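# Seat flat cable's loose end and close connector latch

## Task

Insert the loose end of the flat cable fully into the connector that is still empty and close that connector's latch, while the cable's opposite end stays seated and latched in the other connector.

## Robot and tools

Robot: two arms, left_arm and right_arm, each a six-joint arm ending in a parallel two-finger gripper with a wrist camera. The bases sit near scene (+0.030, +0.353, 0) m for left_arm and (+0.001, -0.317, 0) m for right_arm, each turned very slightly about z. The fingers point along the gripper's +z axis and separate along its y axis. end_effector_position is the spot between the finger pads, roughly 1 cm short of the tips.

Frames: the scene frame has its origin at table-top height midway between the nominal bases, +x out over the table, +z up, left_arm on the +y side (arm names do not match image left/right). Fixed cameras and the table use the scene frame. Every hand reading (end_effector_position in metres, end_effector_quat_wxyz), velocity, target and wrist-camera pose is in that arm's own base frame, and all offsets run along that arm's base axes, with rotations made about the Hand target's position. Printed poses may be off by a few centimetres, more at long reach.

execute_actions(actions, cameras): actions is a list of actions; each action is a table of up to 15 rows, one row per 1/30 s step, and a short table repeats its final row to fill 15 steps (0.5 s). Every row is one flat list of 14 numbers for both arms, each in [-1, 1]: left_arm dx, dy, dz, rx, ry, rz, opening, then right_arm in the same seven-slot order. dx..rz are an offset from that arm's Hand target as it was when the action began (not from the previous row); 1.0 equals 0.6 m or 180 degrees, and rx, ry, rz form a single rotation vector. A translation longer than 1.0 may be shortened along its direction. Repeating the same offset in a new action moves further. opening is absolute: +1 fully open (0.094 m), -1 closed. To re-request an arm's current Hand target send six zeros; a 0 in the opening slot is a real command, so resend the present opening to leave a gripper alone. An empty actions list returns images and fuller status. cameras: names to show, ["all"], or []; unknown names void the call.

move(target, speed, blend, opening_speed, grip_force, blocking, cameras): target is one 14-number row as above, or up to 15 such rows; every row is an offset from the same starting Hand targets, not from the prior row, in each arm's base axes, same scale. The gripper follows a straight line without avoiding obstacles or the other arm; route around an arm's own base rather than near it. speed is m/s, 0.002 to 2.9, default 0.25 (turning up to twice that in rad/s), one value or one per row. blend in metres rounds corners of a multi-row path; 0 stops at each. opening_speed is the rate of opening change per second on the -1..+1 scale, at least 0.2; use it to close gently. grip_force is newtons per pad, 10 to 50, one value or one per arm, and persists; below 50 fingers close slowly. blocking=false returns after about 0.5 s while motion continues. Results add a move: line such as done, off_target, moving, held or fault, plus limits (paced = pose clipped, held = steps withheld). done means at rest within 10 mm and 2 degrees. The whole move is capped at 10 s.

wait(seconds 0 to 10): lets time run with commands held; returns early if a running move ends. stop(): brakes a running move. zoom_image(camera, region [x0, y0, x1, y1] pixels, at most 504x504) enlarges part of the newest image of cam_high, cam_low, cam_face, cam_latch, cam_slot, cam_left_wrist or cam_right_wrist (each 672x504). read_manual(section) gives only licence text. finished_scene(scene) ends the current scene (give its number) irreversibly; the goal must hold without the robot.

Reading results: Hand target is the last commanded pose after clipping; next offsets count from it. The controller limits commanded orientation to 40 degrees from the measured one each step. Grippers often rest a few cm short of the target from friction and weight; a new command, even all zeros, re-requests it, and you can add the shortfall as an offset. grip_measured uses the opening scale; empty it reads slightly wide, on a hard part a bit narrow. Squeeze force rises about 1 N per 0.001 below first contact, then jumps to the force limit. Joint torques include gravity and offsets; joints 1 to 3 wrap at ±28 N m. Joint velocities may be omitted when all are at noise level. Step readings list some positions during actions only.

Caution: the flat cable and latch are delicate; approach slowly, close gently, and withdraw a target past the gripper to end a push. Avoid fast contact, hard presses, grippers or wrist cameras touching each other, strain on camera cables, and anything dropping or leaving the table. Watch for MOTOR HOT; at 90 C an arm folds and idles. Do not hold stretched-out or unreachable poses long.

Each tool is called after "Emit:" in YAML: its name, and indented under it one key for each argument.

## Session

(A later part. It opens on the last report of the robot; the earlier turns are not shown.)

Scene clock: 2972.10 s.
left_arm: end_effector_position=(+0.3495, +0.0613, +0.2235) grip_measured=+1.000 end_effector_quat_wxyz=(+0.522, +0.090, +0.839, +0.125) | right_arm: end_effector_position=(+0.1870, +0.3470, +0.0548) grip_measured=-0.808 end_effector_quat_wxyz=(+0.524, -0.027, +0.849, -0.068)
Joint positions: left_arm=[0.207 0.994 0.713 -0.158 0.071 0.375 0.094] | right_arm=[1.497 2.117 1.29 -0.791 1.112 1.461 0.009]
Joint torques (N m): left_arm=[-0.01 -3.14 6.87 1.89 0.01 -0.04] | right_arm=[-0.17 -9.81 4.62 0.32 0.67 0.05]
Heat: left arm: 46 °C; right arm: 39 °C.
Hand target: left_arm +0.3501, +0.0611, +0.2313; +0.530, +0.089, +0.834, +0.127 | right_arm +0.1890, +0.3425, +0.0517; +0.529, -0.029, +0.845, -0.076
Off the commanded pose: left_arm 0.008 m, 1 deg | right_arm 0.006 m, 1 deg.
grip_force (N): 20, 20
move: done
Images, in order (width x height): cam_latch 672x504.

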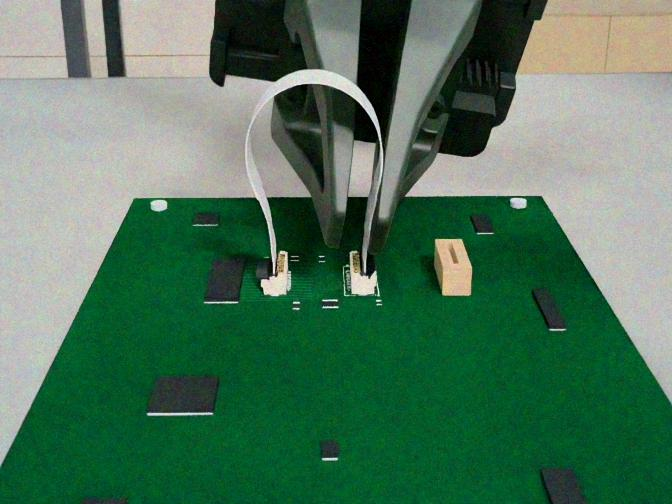

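Emit:
move:
  target: [0,0,0,0,0,0,1, 0,0.001,-0.005,0,0,0,-0.81]
  speed: 0.02
  cameras: ["cam_latch"]

Emit:
zoom_image:
  camera: "cam_latch"
  region: [330, 230, 400, 300]

Scene clock: 2980.17 s.
left_arm: end_effector_position=(+0.3495, +0.0613, +0.2235) grip_measured=+1.000 end_effector_quat_wxyz=(+0.522, +0.090, +0.839, +0.125) | right_arm: end_effector_position=(+0.1870, +0.3473, +0.0547) grip_measured=-0.808 end_effector_quat_wxyz=(+0.524, -0.027, +0.849, -0.068)
Joint positions: left_arm=[0.207 0.994 0.713 -0.158 0.071 0.375 0.094] | right_arm=[1.497 2.117 1.29 -0.789 1.112 1.461 0.009]
Joint torques (N m): left_arm=[-0.02 -3.12 6.9 1.89 0.01 -0.05] | right_arm=[-0.18 -9.13 4.59 0.4 0.66 0.06]
Heat: left arm: 46 °C; right arm: 39 °C.
Hand target: left_arm +0.3501, +0.0611, +0.2313; +0.530, +0.089, +0.834, +0.127 | right_arm +0.1890, +0.3430, +0.0487; +0.529, -0.029, +0.845, -0.076
Off the commanded pose: left_arm 0.008 m, 1 deg | right_arm 0.008 m, 1 deg.
grip_force (N): 20, 20
move: done
Images, in order (width x height): cam_latch 672x504.

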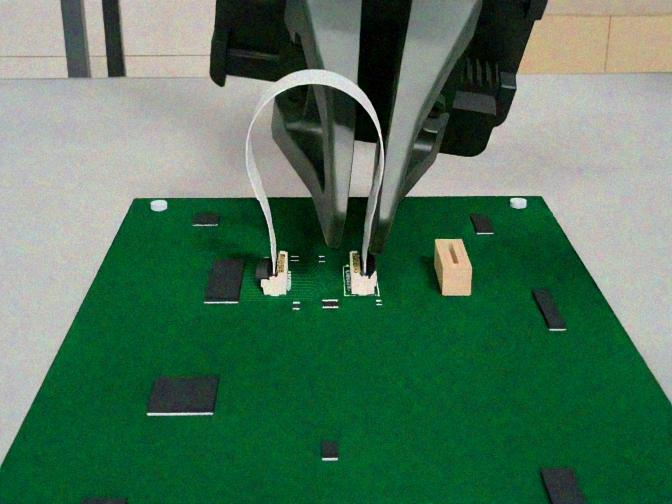

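Scaled by 7.200 from the camera's 672x504 image, which has a finer 960x720 frame.

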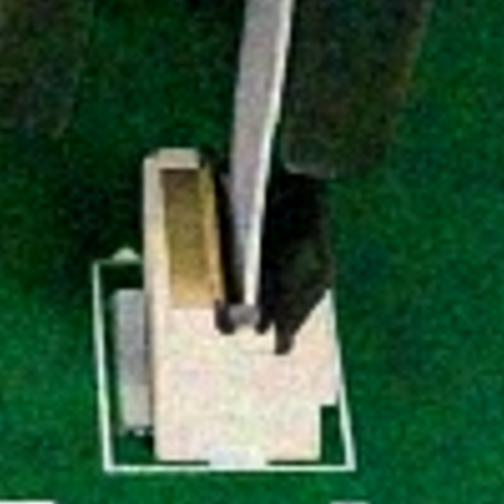

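Emit:
move:
  target: [0,0,0,0,0,0,1, 0,-0.001,-0.005,0,0,0,-0.81]
  speed: 0.02
  cameras: []

Scene clock: 2984.50 s.
left_arm: end_effector_position=(+0.3495, +0.0613, +0.2235) grip_measured=+1.000 end_effector_quat_wxyz=(+0.522, +0.090, +0.839, +0.125) | right_arm: end_effector_position=(+0.1871, +0.3489, +0.0547) grip_measured=-0.808 end_effector_quat_wxyz=(+0.524, -0.024, +0.849, -0.063)
Joint positions: left_arm=[0.207 0.994 0.713 -0.158 0.071 0.375 0.094] | right_arm=[1.497 2.117 1.29 -0.778 1.112 1.461 0.009]
Joint torques (N m): left_arm=[0.01 -3.14 6.89 1.89 0.02 -0.04] | right_arm=[-0.43 -8.85 4.14 0.45 0.63 0.03]
Heat: left arm: 46 °C; right arm: 39 °C.
Hand target: left_arm +0.3501, +0.0611, +0.2313; +0.530, +0.089, +0.834, +0.127 | right_arm +0.1890, +0.3425, +0.0457; +0.529, -0.029, +0.845, -0.076
Off the commanded pose: left_arm 0.008 m, 1 deg | right_arm 0.011 m, 2 deg.
grip_force (N): 20, 20
move: off_target (right_arm)
No camera images: "cameras" was empty.

Emit:
move:
  target: [0,0,0,0,0,0,1, 0,-0.003,-0.003,-0.003,0,0,-0.81]
  speed: 0.015
  cameras: ["cam_latch"]

Emit:
zoom_image:
  camera: "cam_latch"
  region: [330, 230, 400, 300]

Scene clock: 2989.60 s.
left_arm: end_effector_position=(+0.3495, +0.0613, +0.2235) grip_measured=+1.000 end_effector_quat_wxyz=(+0.522, +0.090, +0.839, +0.125) | right_arm: end_effector_position=(+0.1870, +0.3471, +0.0533) grip_measured=-0.808 end_effector_quat_wxyz=(+0.524, -0.026, +0.849, -0.065)
Joint positions: left_arm=[0.207 0.994 0.713 -0.158 0.071 0.375 0.094] | right_arm=[1.497 2.117 1.283 -0.777 1.112 1.461 0.009]
Joint torques (N m): left_arm=[0.01 -3.14 6.89 1.89 0.01 -0.04] | right_arm=[-0.38 -8.5 4.22 0.38 0.61 0.05]
Heat: left arm: 46 °C; right arm: 39 °C.
Hand target: left_arm +0.3501, +0.0611, +0.2313; +0.530, +0.089, +0.834, +0.127 | right_arm +0.1890, +0.3406, +0.0439; +0.529, -0.031, +0.845, -0.080
Off the commanded pose: left_arm 0.008 m, 1 deg | right_arm 0.012 m, 2 deg.
grip_force (N): 20, 20
move: off_target (right_arm)
Images, in order (width x height): cam_latch 672x504.

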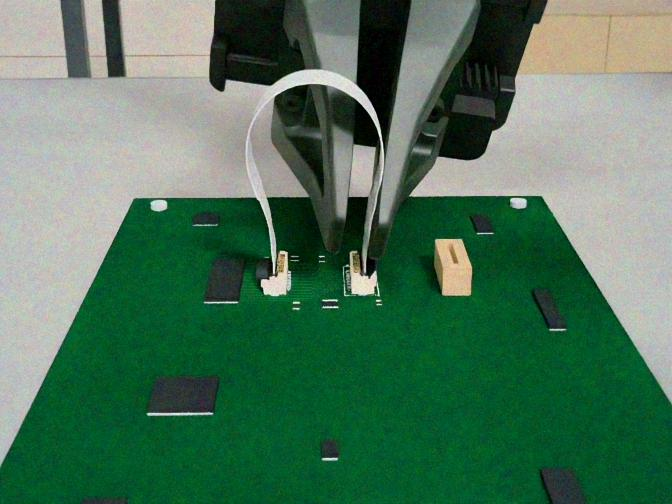

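Scaled by 7.200 from the camera's 672x504 image, which has a finer 960x720 frame.

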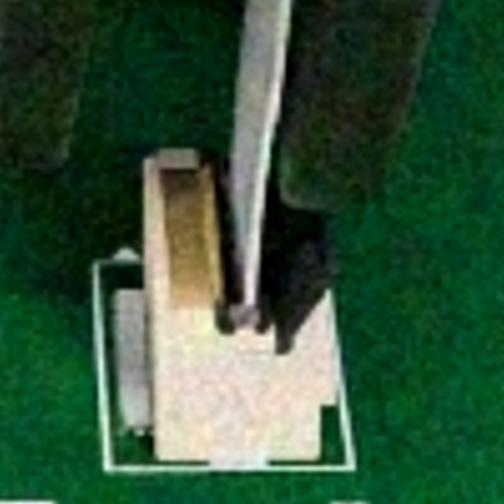

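Emit:
move:
  target: [0,0,0,0,0,0,1, 0,0,-0.004,0,0,0,-0.81]
  speed: 0.015
  cameras: []

Scene clock: 2995.30 s.
left_arm: end_effector_position=(+0.3495, +0.0613, +0.2235) grip_measured=+1.000 end_effector_quat_wxyz=(+0.522, +0.090, +0.839, +0.125) | right_arm: end_effector_position=(+0.1870, +0.3475, +0.0513) grip_measured=-0.808 end_effector_quat_wxyz=(+0.524, -0.026, +0.849, -0.066)
Joint positions: left_arm=[0.207 0.994 0.713 -0.158 0.071 0.375 0.094] | right_arm=[1.497 2.122 1.283 -0.772 1.112 1.461 0.009]
Joint torques (N m): left_arm=[-0.02 -3.14 6.89 1.89 0.02 -0.04] | right_arm=[-0.49 -8.5 3.99 0.43 0.65 0.07]
Heat: left arm: 46 °C; right arm: 38 °C.
Hand target: left_arm +0.3501, +0.0611, +0.2313; +0.530, +0.089, +0.834, +0.127 | right_arm +0.1890, +0.3406, +0.0416; +0.529, -0.031, +0.845, -0.080
Off the commanded pose: left_arm 0.008 m, 1 deg | right_arm 0.012 m, 2 deg.
grip_force (N): 20, 20
move: off_target (right_arm)
No camera images: "cameras" was empty.

Emit:
move:
  target: [0,0,0,0,0,0,1, 0,-0.001,-0.004,0,0,0,-0.81]
  speed: 0.015
  cameras: ["cam_latch","cam_slot"]

Emit:
zoom_image:
  camera: "cam_latch"
  region: [330, 230, 400, 300]

Scene clock: 3001.03 s.
left_arm: end_effector_position=(+0.3495, +0.0613, +0.2235) grip_measured=+1.000 end_effector_quat_wxyz=(+0.522, +0.090, +0.839, +0.125) | right_arm: end_effector_position=(+0.1871, +0.3465, +0.0495) grip_measured=-0.808 end_effector_quat_wxyz=(+0.524, -0.026, +0.849, -0.066)
Joint positions: left_arm=[0.207 0.994 0.713 -0.158 0.071 0.375 0.094] | right_arm=[1.497 2.124 1.276 -0.763 1.113 1.461 0.009]
Joint torques (N m): left_arm=[0.01 -3.15 6.9 1.9 0.02 -0.04] | right_arm=[-0.28 -8.35 4.16 0.43 0.65 0.04]
Heat: left arm: 46 °C; right arm: 38 °C.
Hand target: left_arm +0.3501, +0.0611, +0.2313; +0.530, +0.089, +0.834, +0.127 | right_arm +0.1890, +0.3400, +0.0392; +0.529, -0.031, +0.844, -0.080
Off the commanded pose: left_arm 0.008 m, 1 deg | right_arm 0.012 m, 2 deg.
grip_force (N): 20, 20
move: off_target (right_arm)
Images, in order (width x height): cam_latch 672x504, cam_slot 672x504.

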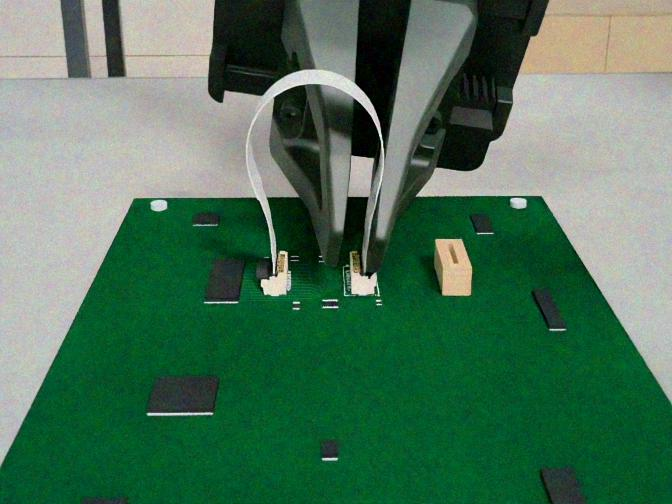

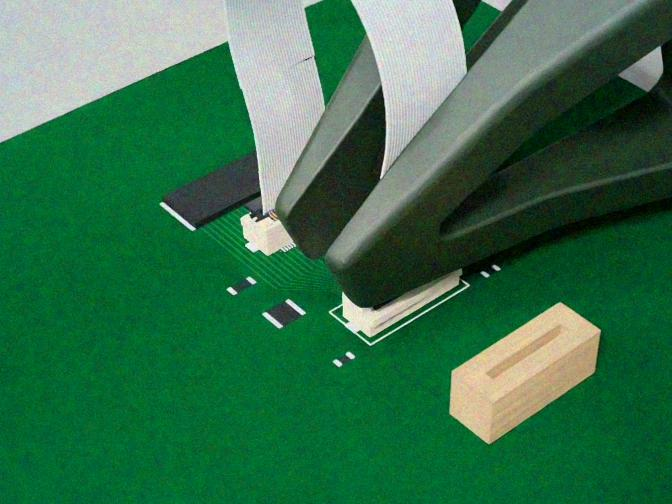

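Scaled by 7.200 from the camera's 672x504 image, which has a finer 960x720 frame.

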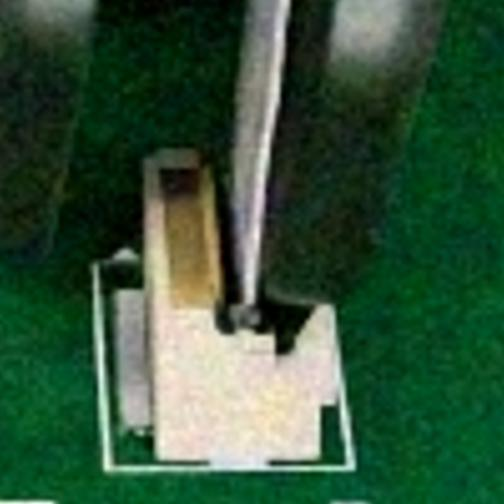

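Emit:
move:
  target: [0,0,0,0,0,0,1, 0,0.0005,-0.004,0,0,0,-0.81]
  speed: 0.01
  cameras: ["cam_latch","cam_slot"]

Emit:
zoom_image:
  camera: "cam_latch"
  region: [330, 230, 400, 300]

Scene clock: 3015.10 s.
left_arm: end_effector_position=(+0.3495, +0.0613, +0.2235) grip_measured=+1.000 end_effector_quat_wxyz=(+0.522, +0.090, +0.839, +0.125) | right_arm: end_effector_position=(+0.1877, +0.3473, +0.0491) grip_measured=-0.808 end_effector_quat_wxyz=(+0.527, -0.025, +0.847, -0.065)
Joint positions: left_arm=[0.207 0.994 0.713 -0.158 0.071 0.375 0.094] | right_arm=[1.497 2.128 1.276 -0.756 1.12 1.461 0.009]
Joint torques (N m): left_arm=[-0.01 -3.12 6.87 1.89 0.01 -0.04] | right_arm=[-0.42 -8.31 3.95 0.42 0.59 0.05]
Heat: left arm: 46 °C; right arm: 37 °C.
Hand target: left_arm +0.3501, +0.0611, +0.2313; +0.530, +0.089, +0.834, +0.127 | right_arm +0.1890, +0.3403, +0.0368; +0.529, -0.031, +0.845, -0.080
Off the commanded pose: left_arm 0.008 m, 1 deg | right_arm 0.014 m, 2 deg.
grip_force (N): 20, 20
move: off_target (right_arm)
Images, in order (width x height): cam_latch 672x504, cam_slot 672x504.

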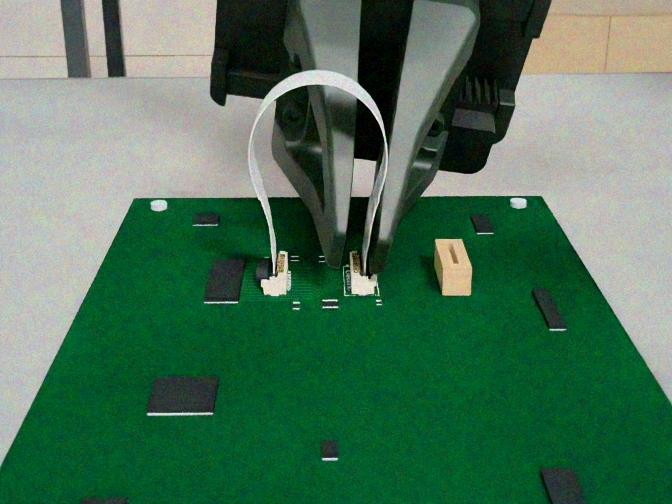

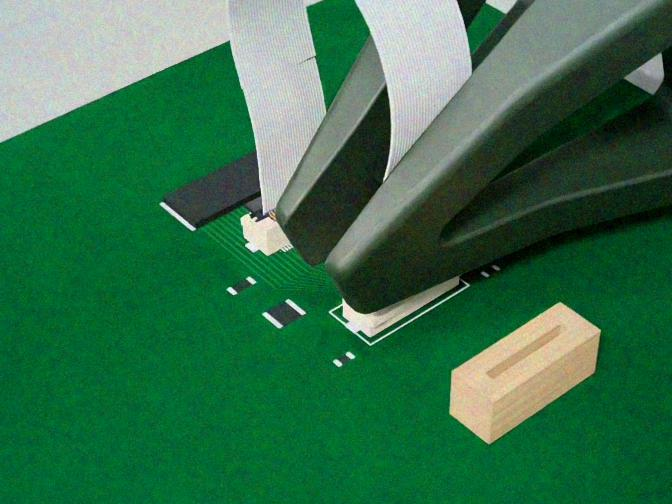

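Scaled by 7.200 from the camera's 672x504 image, which has a finer 960x720 frame.

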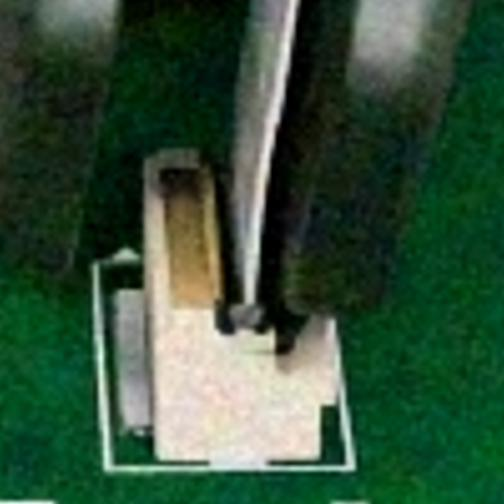

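Emit:
move:
  target: [0,0,0,0,0,0,1, 0,-0.0005,-0.005,0,0,0,-0.81]
  speed: 0.01
  cameras: ["cam_latch","cam_slot"]

Emit:
zoom_image:
  camera: "cam_latch"
  region: [330, 230, 400, 300]

Scene clock: 3022.57 s.
left_arm: end_effector_position=(+0.3495, +0.0613, +0.2235) grip_measured=+1.000 end_effector_quat_wxyz=(+0.522, +0.090, +0.839, +0.125) | right_arm: end_effector_position=(+0.1881, +0.3485, +0.0476) grip_measured=-0.808 end_effector_quat_wxyz=(+0.530, -0.024, +0.846, -0.063)
Joint positions: left_arm=[0.207 0.994 0.713 -0.158 0.071 0.375 0.094] | right_arm=[1.497 2.134 1.276 -0.745 1.125 1.461 0.009]
Joint torques (N m): left_arm=[-0.01 -3.12 6.89 1.89 0.02 -0.04] | right_arm=[-0.34 -8.32 3.55 0.44 0.53 0.06]
Heat: left arm: 46 °C; right arm: 37 °C.
Hand target: left_arm +0.3501, +0.0611, +0.2313; +0.530, +0.089, +0.834, +0.127 | right_arm +0.1890, +0.3400, +0.0337; +0.529, -0.031, +0.845, -0.080
Off the commanded pose: left_arm 0.008 m, 1 deg | right_arm 0.016 m, 2 deg.
grip_force (N): 20, 20
move: off_target (right_arm)
Images, in order (width x height): cam_latch 672x504, cam_slot 672x504.

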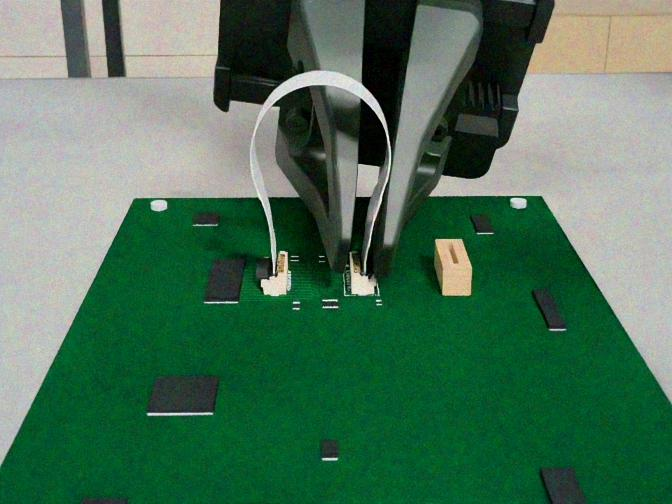

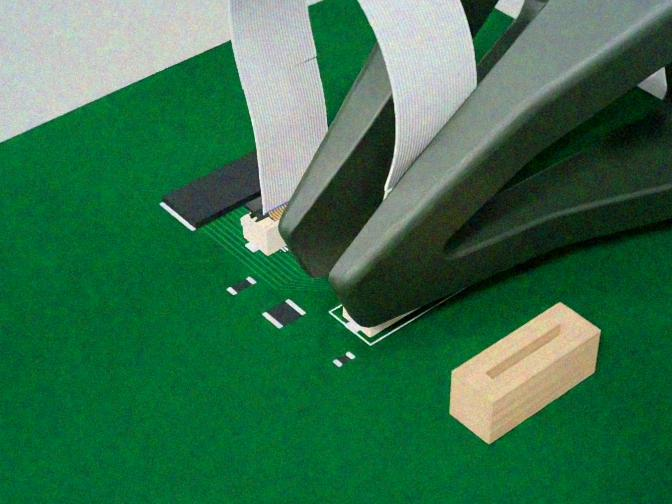

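Scaled by 7.200 from the camera's 672x504 image, which has a finer 960x720 frame.

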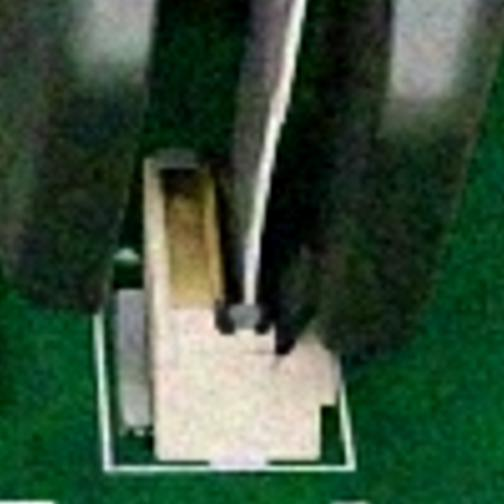

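Emit:
move:
  target: [0,0,0,0,0,0,1, 0,-0.004,-0.002,-0.002,0,0,-0.81]
  speed: 0.01
  cameras: ["cam_latch","cam_slot"]

Emit:
zoom_image:
  camera: "cam_latch"
  region: [330, 230, 400, 300]

Scene clock: 3031.97 s.
left_arm: end_effector_position=(+0.3495, +0.0613, +0.2235) grip_measured=+1.000 end_effector_quat_wxyz=(+0.522, +0.090, +0.839, +0.125) | right_arm: end_effector_position=(+0.1887, +0.3480, +0.0474) grip_measured=-0.808 end_effector_quat_wxyz=(+0.533, -0.023, +0.843, -0.061)
Joint positions: left_arm=[0.207 0.994 0.713 -0.158 0.071 0.375 0.094] | right_arm=[1.497 2.134 1.268 -0.732 1.133 1.461 0.009]
Joint torques (N m): left_arm=[-0.01 -3.14 6.86 1.89 0.02 -0.04] | right_arm=[-0.2 -8.38 3.54 0.32 0.46 0.03]
Heat: left arm: 46 °C; right arm: 37 °C.
Hand target: left_arm +0.3501, +0.0611, +0.2313; +0.530, +0.089, +0.834, +0.127 | right_arm +0.1890, +0.3376, +0.0325; +0.529, -0.033, +0.844, -0.083
Off the commanded pose: left_arm 0.008 m, 1 deg | right_arm 0.018 m, 3 deg.
grip_force (N): 20, 20
move: off_target (right_arm)
Images, in order (width x height): cam_latch 672x504, cam_slot 672x504.

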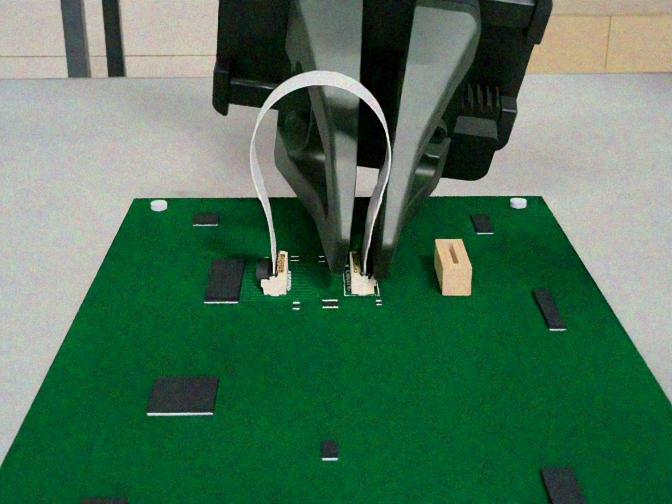

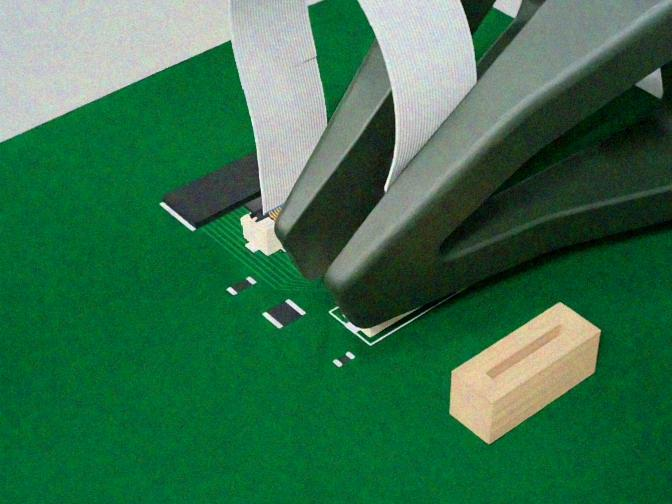

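Scaled by 7.200 from the camera's 672x504 image, which has a finer 960x720 frame.

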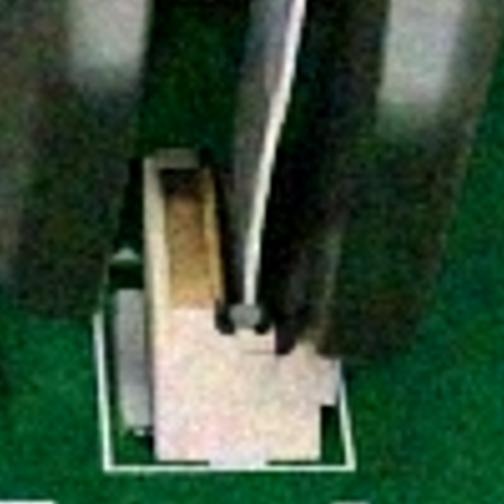

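Emit:
wait:
  seconds: 0.2
  cameras: ["cam_latch","cam_slot","cam_face"]

Emit:
zoom_image:
  camera: "cam_latch"
  region: [330, 230, 400, 300]

Emit:
zoom_image:
  camera: "cam_slot"
  region: [310, 240, 430, 350]

Scene clock: 3073.43 s.
left_arm: end_effector_position=(+0.3495, +0.0613, +0.2235) grip_measured=+1.000 end_effector_quat_wxyz=(+0.522, +0.090, +0.839, +0.125) | right_arm: end_effector_position=(+0.1887, +0.3481, +0.0474) grip_measured=-0.808 end_effector_quat_wxyz=(+0.533, -0.022, +0.843, -0.061)
Joint positions: left_arm=[0.207 0.994 0.713 -0.158 0.071 0.375 0.094] | right_arm=[1.497 2.134 1.268 -0.732 1.133 1.461 0.009]
Joint torques (N m): left_arm=[-0.01 -3.12 6.89 1.89 0.01 -0.04] | right_arm=[-0.53 -8.36 3.49 0.31 0.49 0.04]
Heat: left arm: 46 °C; right arm: 37 °C.
Hand target: left_arm +0.3501, +0.0611, +0.2313; +0.530, +0.089, +0.834, +0.127 | right_arm +0.1890, +0.3377, +0.0325; +0.528, -0.033, +0.844, -0.082
Tool commands: left_gripper/opening=+1.0 right_gripper/opening=-0.81
Off the commanded pose: left_arm 0.008 m, 1 deg | right_arm 0.018 m, 3 deg.
grip_force (N): 20, 20
wait: 0.20 s; at rest from the start
Images, in order (width x height): cam_face 672x504, cam_latch 672x504, cam_slot 672x504.

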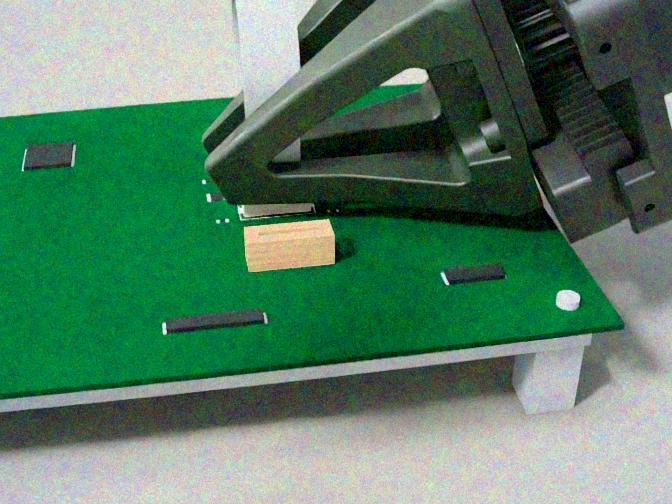

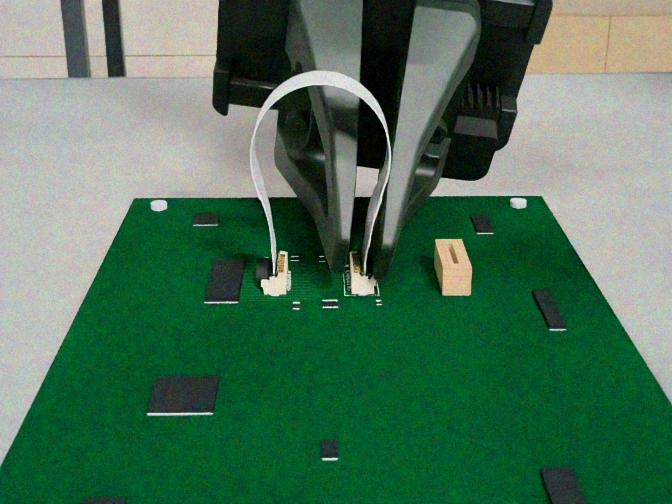

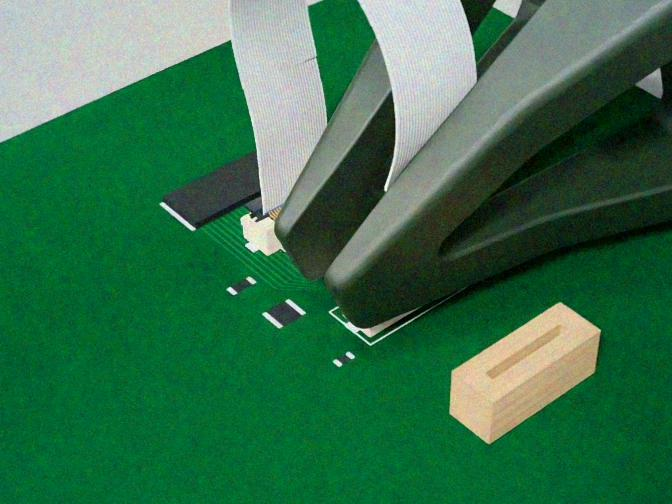

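Scaled by 7.200 from the camera's 672x504 image, which has a finer 960x720 frame.

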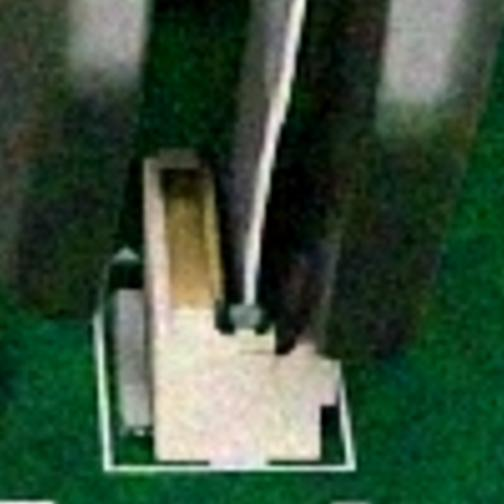

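Scaled by 4.200 from the camera's 672x504 image, which has a finer 960x720 frame.

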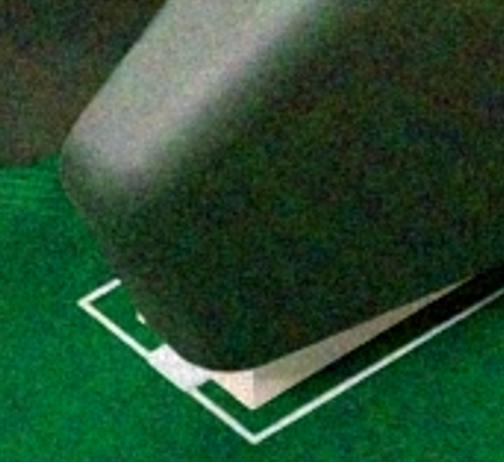

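Emit:
move:
  target: [0,0,0,0,0,0,1, 0,-0.005,-0.003,-0.003,0,0,-0.81]
  speed: 0.02

Emit:
wait:
  seconds: 0.2
  cameras: ["cam_latch"]

Emit:
zoom_image:
  camera: "cam_latch"
  region: [330, 230, 400, 300]

Scene clock: 3093.10 s.
left_arm: end_effector_position=(+0.3495, +0.0613, +0.2235) grip_measured=+1.000 end_effector_quat_wxyz=(+0.522, +0.090, +0.839, +0.125) | right_arm: end_effector_position=(+0.1893, +0.3479, +0.0472) grip_measured=-0.808 end_effector_quat_wxyz=(+0.537, -0.021, +0.841, -0.059)
Joint positions: left_arm=[0.207 0.994 0.713 -0.158 0.071 0.375 0.094] | right_arm=[1.497 2.134 1.261 -0.721 1.14 1.461 0.009]
Joint torques (N m): left_arm=[-0.01 -3.14 6.91 1.9 0.02 -0.03] | right_arm=[-0.32 -8.39 3.07 0.22 0.44 0.04]
Heat: left arm: 46 °C; right arm: 37 °C.
Hand target: left_arm +0.3501, +0.0611, +0.2313; +0.530, +0.089, +0.834, +0.127 | right_arm +0.1890, +0.3347, +0.0308; +0.528, -0.035, +0.844, -0.086
Off the commanded pose: left_arm 0.008 m, 1 deg | right_arm 0.021 m, 4 deg.
grip_force (N): 20, 20
move: off_target (right_arm)

Scene clock: 3093.30 s.
left_arm: end_effector_position=(+0.3495, +0.0613, +0.2235) grip_measured=+1.000 end_effector_quat_wxyz=(+0.522, +0.090, +0.839, +0.125) | right_arm: end_effector_position=(+0.1893, +0.3479, +0.0472) grip_measured=-0.808 end_effector_quat_wxyz=(+0.537, -0.021, +0.841, -0.059)
Joint positions: left_arm=[0.207 0.994 0.713 -0.158 0.071 0.375 0.094] | right_arm=[1.497 2.134 1.261 -0.721 1.14 1.461 0.009]
Joint torques (N m): left_arm=[-0.01 -3.14 6.89 1.89 0.02 -0.04] | right_arm=[-0.44 -8.36 3.11 0.23 0.41 0]
Heat: left arm: 46 °C; right arm: 37 °C.
Hand target: left_arm +0.3501, +0.0611, +0.2313; +0.530, +0.089, +0.834, +0.127 | right_arm +0.1890, +0.3347, +0.0308; +0.528, -0.035, +0.844, -0.086
Tool commands: left_gripper/opening=+1.0 right_gripper/opening=-0.81
Off the commanded pose: left_arm 0.008 m, 1 deg | right_arm 0.021 m, 4 deg.
grip_force (N): 20, 20
wait: 0.20 s; at rest by 0.17 s
Images, in order (width x height): cam_latch 672x504.

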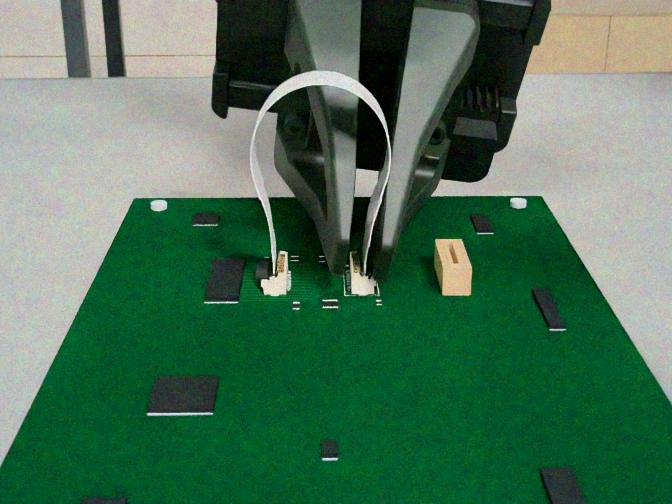

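Scaled by 7.200 from the camera's 672x504 image, which has a finer 960x720 frame.

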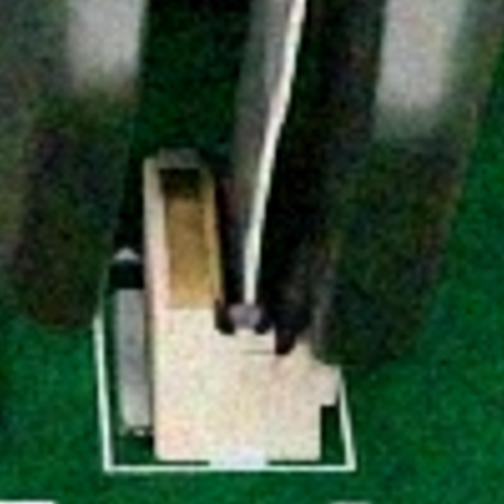

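Emit:
move:
  target: [0,0,0,0,0,0,1, 0,0,0,0,0,0,-0.72]
  speed: 0.02
  opening_speed: 0.3
  cameras: ["cam_latch","cam_slot"]

Emit:
zoom_image:
  camera: "cam_latch"
  region: [330, 230, 400, 300]

Emit:
zoom_image:
  camera: "cam_slot"
  region: [310, 240, 430, 350]

Scene clock: 3105.63 s.
left_arm: end_effector_position=(+0.3495, +0.0613, +0.2235) grip_measured=+1.000 end_effector_quat_wxyz=(+0.522, +0.090, +0.839, +0.125) | right_arm: end_effector_position=(+0.1894, +0.3466, +0.0469) grip_measured=-0.722 end_effector_quat_wxyz=(+0.538, -0.022, +0.841, -0.061)
Joint positions: left_arm=[0.207 0.994 0.713 -0.158 0.071 0.375 0.094] | right_arm=[1.497 2.134 1.257 -0.721 1.144 1.461 0.013]
Joint torques (N m): left_arm=[0.01 -3.14 6.9 1.89 0.01 -0.04] | right_arm=[-0.43 -8.34 3.54 0.23 0.34 0.04]
Heat: left arm: 46 °C; right arm: 37 °C.
Hand target: left_arm +0.3501, +0.0611, +0.2313; +0.530, +0.089, +0.834, +0.127 | right_arm +0.1890, +0.3346, +0.0307; +0.528, -0.035, +0.844, -0.087
Off the commanded pose: left_arm 0.008 m, 1 deg | right_arm 0.020 m, 3 deg.
grip_force (N): 20, 20
move: off_target (right_arm)
Images, in order (width x height): cam_latch 672x504, cam_slot 672x504.

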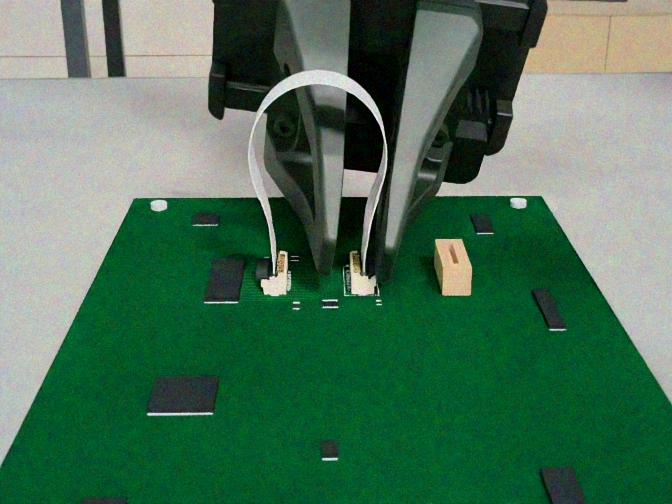

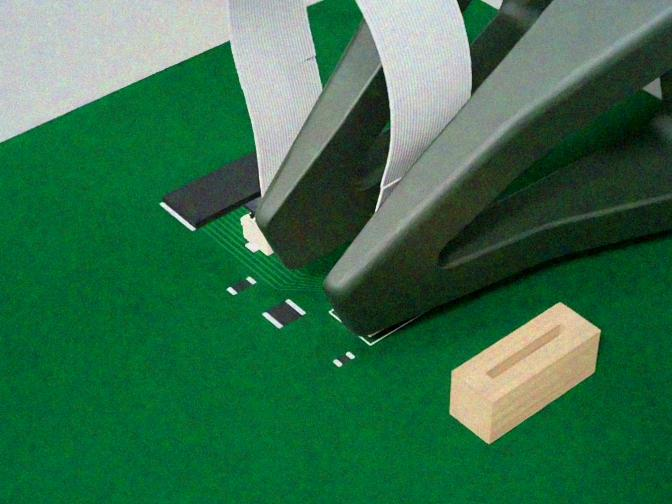

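Scaled by 7.200 from the camera's 672x504 image, which has a finer 960x720 frame.

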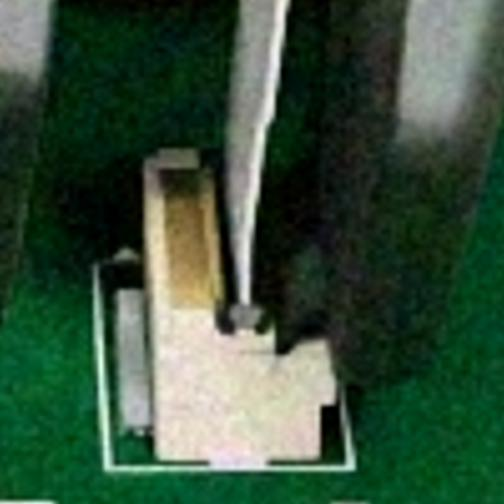

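Scaled by 4.200 from the camera's 672x504 image, which has a finer 960x720 frame.

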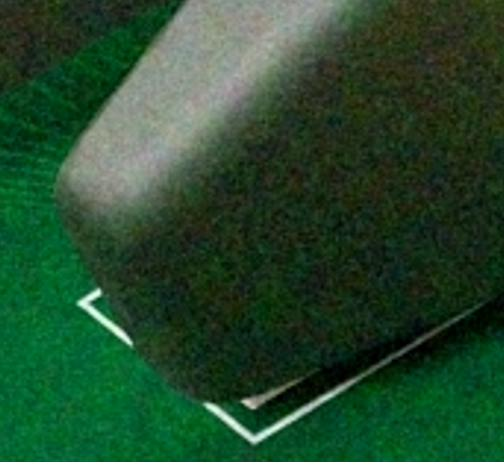

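Emit:
move:
  target: [0,0,0,0,0,0,1, 0,0,0,0,0,0,-0.6]
  speed: 0.02
  opening_speed: 0.3
  cameras: ["cam_latch","cam_slot"]

Emit:
zoom_image:
  camera: "cam_latch"
  region: [330, 230, 400, 300]

Emit:
zoom_image:
  camera: "cam_slot"
  region: [310, 240, 430, 350]

Scene clock: 3118.67 s.
left_arm: end_effector_position=(+0.3495, +0.0613, +0.2235) grip_measured=+1.000 end_effector_quat_wxyz=(+0.522, +0.090, +0.839, +0.125) | right_arm: end_effector_position=(+0.1882, +0.3443, +0.0432) grip_measured=-0.602 end_effector_quat_wxyz=(+0.532, -0.025, +0.844, -0.064)
Joint positions: left_arm=[0.207 0.994 0.713 -0.158 0.071 0.375 0.094] | right_arm=[1.497 2.135 1.25 -0.722 1.13 1.461 0.019]
Joint torques (N m): left_arm=[-0.02 -3.14 6.89 1.89 0.01 -0.04] | right_arm=[-0.54 -8.44 4.08 0.2 0.52 0.04]
Heat: left arm: 46 °C; right arm: 37 °C.
Hand target: left_arm +0.3501, +0.0611, +0.2313; +0.530, +0.089, +0.834, +0.127 | right_arm +0.1890, +0.3346, +0.0307; +0.528, -0.035, +0.844, -0.087
Off the commanded pose: left_arm 0.008 m, 1 deg | right_arm 0.016 m, 3 deg.
grip_force (N): 20, 20
move: off_target (right_arm)
Images, in order (width x height): cam_latch 672x504, cam_slot 672x504.

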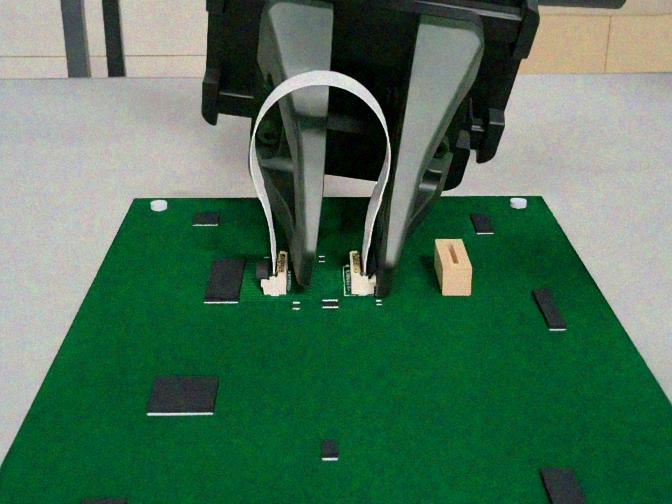

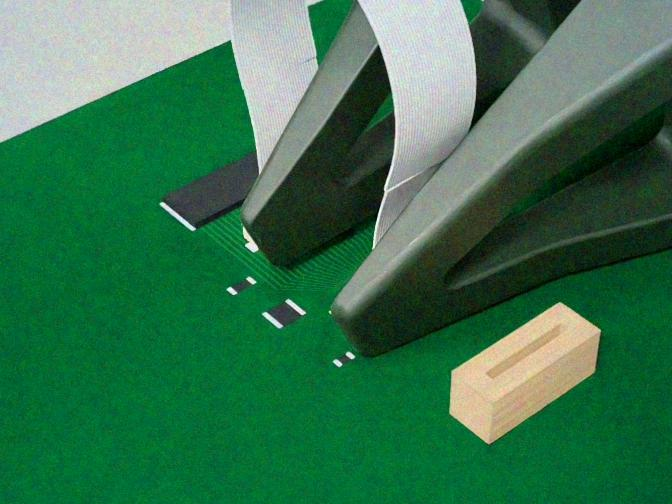

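Scaled by 7.200 from the camera's 672x504 image, which has a finer 960x720 frame.

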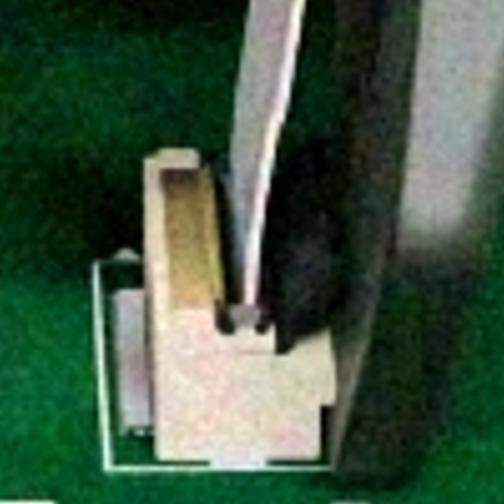

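Scaled by 4.200 from the camera's 672x504 image, which has a finer 960x720 frame.

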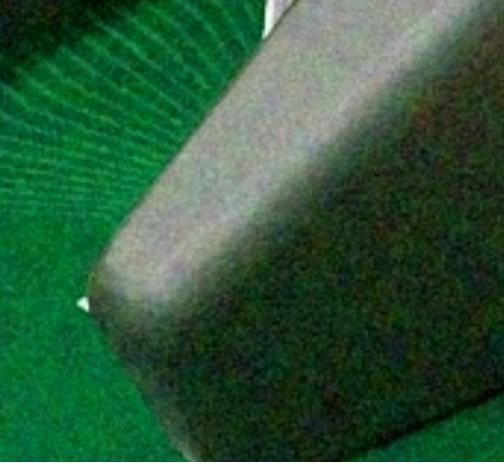

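Emit:
move:
  target: [0,0,0,0,0,0,1, 0,0.01,0.025,0.002,0,0,-0.6]
  speed: 0.03

Emit:
move:
  target: [0,0,0,0,0,0,1, 0,0.003,0.01,0.0,0,0,-0.6]
  speed: 0.03
  cameras: ["cam_latch","cam_slot"]

Emit:
zoom_image:
  camera: "cam_latch"
  region: [330, 230, 400, 300]

Scene clock: 3161.90 s.
left_arm: end_effector_position=(+0.3495, +0.0613, +0.2235) grip_measured=+1.000 end_effector_quat_wxyz=(+0.522, +0.090, +0.839, +0.125) | right_arm: end_effector_position=(+0.1878, +0.3437, +0.0435) grip_measured=-0.601 end_effector_quat_wxyz=(+0.530, -0.027, +0.845, -0.068)
Joint positions: left_arm=[0.207 0.994 0.713 -0.158 0.071 0.375 0.094] | right_arm=[1.497 2.135 1.255 -0.735 1.126 1.461 0.019]
Joint torques (N m): left_arm=[0.01 -3.14 6.91 1.89 0.02 -0.04] | right_arm=[-0.34 -10.11 7.39 -0.19 0.58 0.02]
Heat: left arm: 46 °C; right arm: 36 °C.
Hand target: left_arm +0.3501, +0.0611, +0.2313; +0.530, +0.089, +0.834, +0.127 | right_arm +0.1890, +0.3406, +0.0457; +0.529, -0.034, +0.844, -0.084
Off the commanded pose: left_arm 0.008 m, 1 deg | right_arm 0.004 m, 2 deg.
grip_force (N): 20, 20
move: done

Scene clock: 3162.77 s.
left_arm: end_effector_position=(+0.3495, +0.0613, +0.2235) grip_measured=+1.000 end_effector_quat_wxyz=(+0.522, +0.090, +0.839, +0.125) | right_arm: end_effector_position=(+0.1869, +0.3440, +0.0444) grip_measured=-0.601 end_effector_quat_wxyz=(+0.524, -0.030, +0.848, -0.072)
Joint positions: left_arm=[0.207 0.994 0.713 -0.158 0.071 0.375 0.094] | right_arm=[1.497 2.135 1.269 -0.761 1.114 1.461 0.019]
Joint torques (N m): left_arm=[0.01 -3.15 6.9 1.89 0.02 -0.04] | right_arm=[-0.27 -10.81 7.68 -0.19 0.65 0.04]
Heat: left arm: 46 °C; right arm: 36 °C.
Hand target: left_arm +0.3501, +0.0611, +0.2313; +0.530, +0.089, +0.834, +0.127 | right_arm +0.1890, +0.3425, +0.0517; +0.528, -0.034, +0.844, -0.084
Off the commanded pose: left_arm 0.008 m, 1 deg | right_arm 0.008 m, 2 deg.
grip_force (N): 20, 20
move: done
Images, in order (width x height): cam_latch 672x504, cam_slot 672x504.

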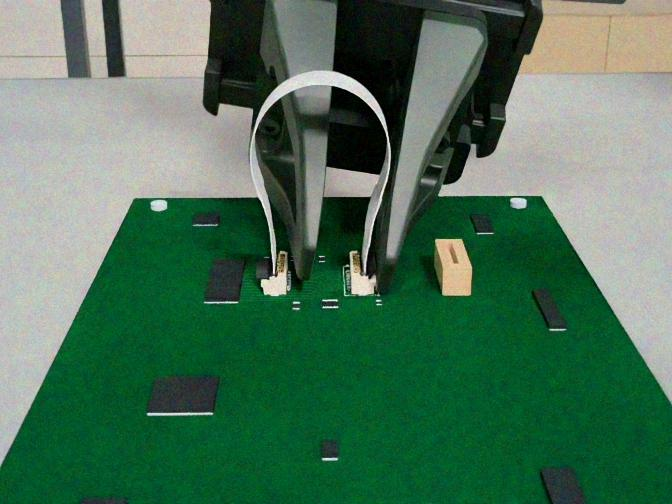

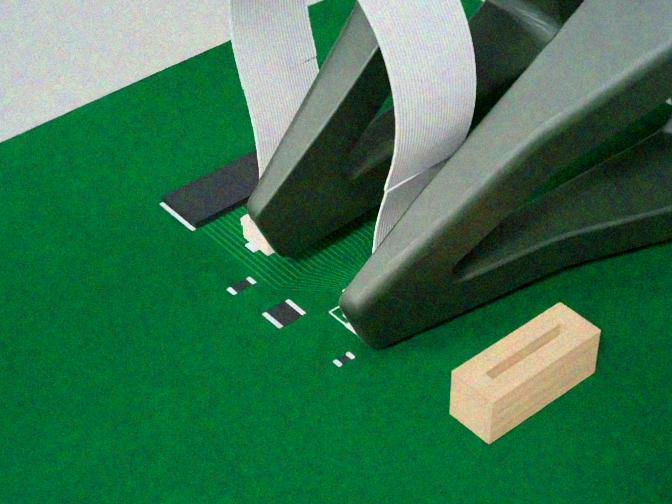

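Scaled by 7.200 from the camera's 672x504 image, which has a finer 960x720 frame.

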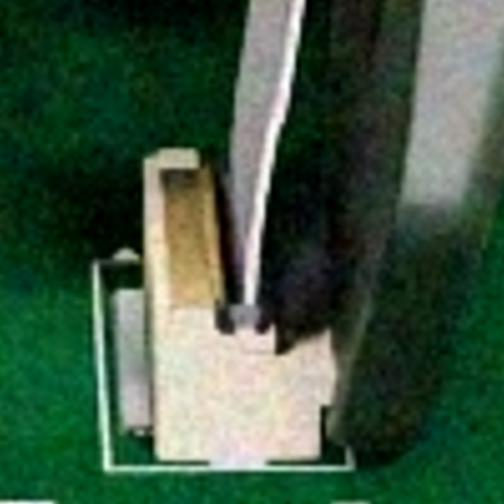

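Emit:
move:
  target: [0,0,0,0,0,0,1, 0,0.004,0.012,0.0,0,0,-0.6]
  speed: 0.03

Emit:
move:
  target: [0,0,0,0,0,0,1, 0,0.002,0.006,0.0,0,0,-0.6]
  speed: 0.03
  cameras: ["cam_latch","cam_slot"]

Emit:
zoom_image:
  camera: "cam_latch"
  region: [330, 230, 400, 300]

Scene clock: 3171.83 s.
left_arm: end_effector_position=(+0.3495, +0.0613, +0.2235) grip_measured=+1.000 end_effector_quat_wxyz=(+0.522, +0.090, +0.839, +0.125) | right_arm: end_effector_position=(+0.1867, +0.3431, +0.0484) grip_measured=-0.601 end_effector_quat_wxyz=(+0.522, -0.037, +0.848, -0.083)
Joint positions: left_arm=[0.207 0.994 0.713 -0.158 0.071 0.375 0.094] | right_arm=[1.497 2.135 1.288 -0.806 1.112 1.461 0.019]
Joint torques (N m): left_arm=[-0.02 -3.15 6.9 1.89 0.02 -0.04] | right_arm=[-0.25 -11.36 8.01 -0.1 0.64 0]
Heat: left arm: 46 °C; right arm: 36 °C.
Hand target: left_arm +0.3501, +0.0611, +0.2313; +0.530, +0.089, +0.834, +0.127 | right_arm +0.1890, +0.3448, +0.0589; +0.529, -0.034, +0.844, -0.084
Off the commanded pose: left_arm 0.008 m, 1 deg | right_arm 0.011 m, 1 deg.
grip_force (N): 20, 20
move: off_target (right_arm)

Scene clock: 3172.67 s.
left_arm: end_effector_position=(+0.3495, +0.0613, +0.2235) grip_measured=+1.000 end_effector_quat_wxyz=(+0.522, +0.090, +0.839, +0.125) | right_arm: end_effector_position=(+0.1866, +0.3426, +0.0507) grip_measured=-0.601 end_effector_quat_wxyz=(+0.521, -0.040, +0.848, -0.088)
Joint positions: left_arm=[0.207 0.994 0.713 -0.158 0.071 0.375 0.094] | right_arm=[1.497 2.135 1.299 -0.83 1.111 1.461 0.019]
Joint torques (N m): left_arm=[-0.01 -3.14 6.9 1.89 0.02 -0.05] | right_arm=[-0.03 -11.84 7.91 -0.03 0.67 0.04]
Heat: left arm: 46 °C; right arm: 36 °C.
Hand target: left_arm +0.3501, +0.0611, +0.2313; +0.530, +0.089, +0.834, +0.127 | right_arm +0.1890, +0.3460, +0.0624; +0.528, -0.034, +0.844, -0.084
Off the commanded pose: left_arm 0.008 m, 1 deg | right_arm 0.013 m, 1 deg.
grip_force (N): 20, 20
move: off_target (right_arm)
Images, in order (width x height): cam_latch 672x504, cam_slot 672x504.

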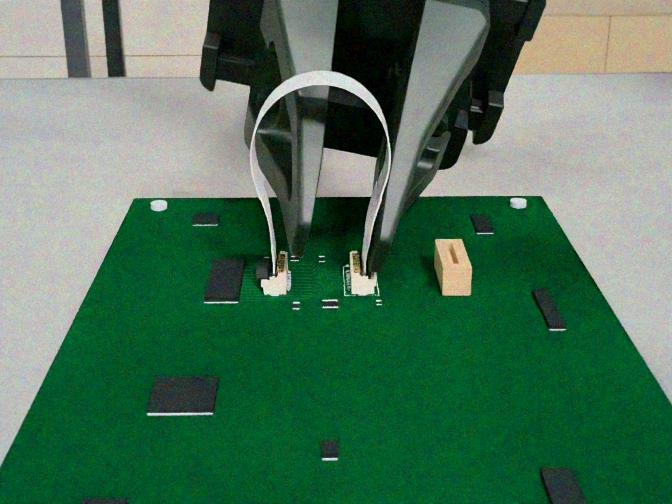

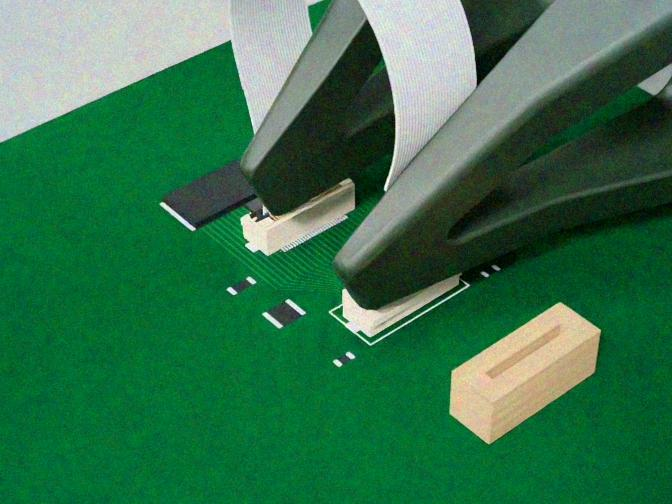

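Scaled by 7.200 from the camera's 672x504 image, which has a finer 960x720 frame.

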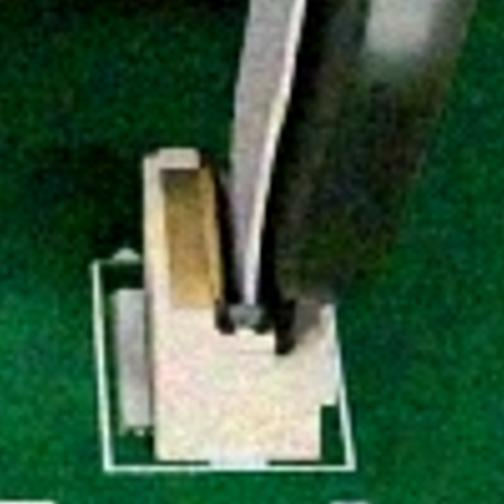

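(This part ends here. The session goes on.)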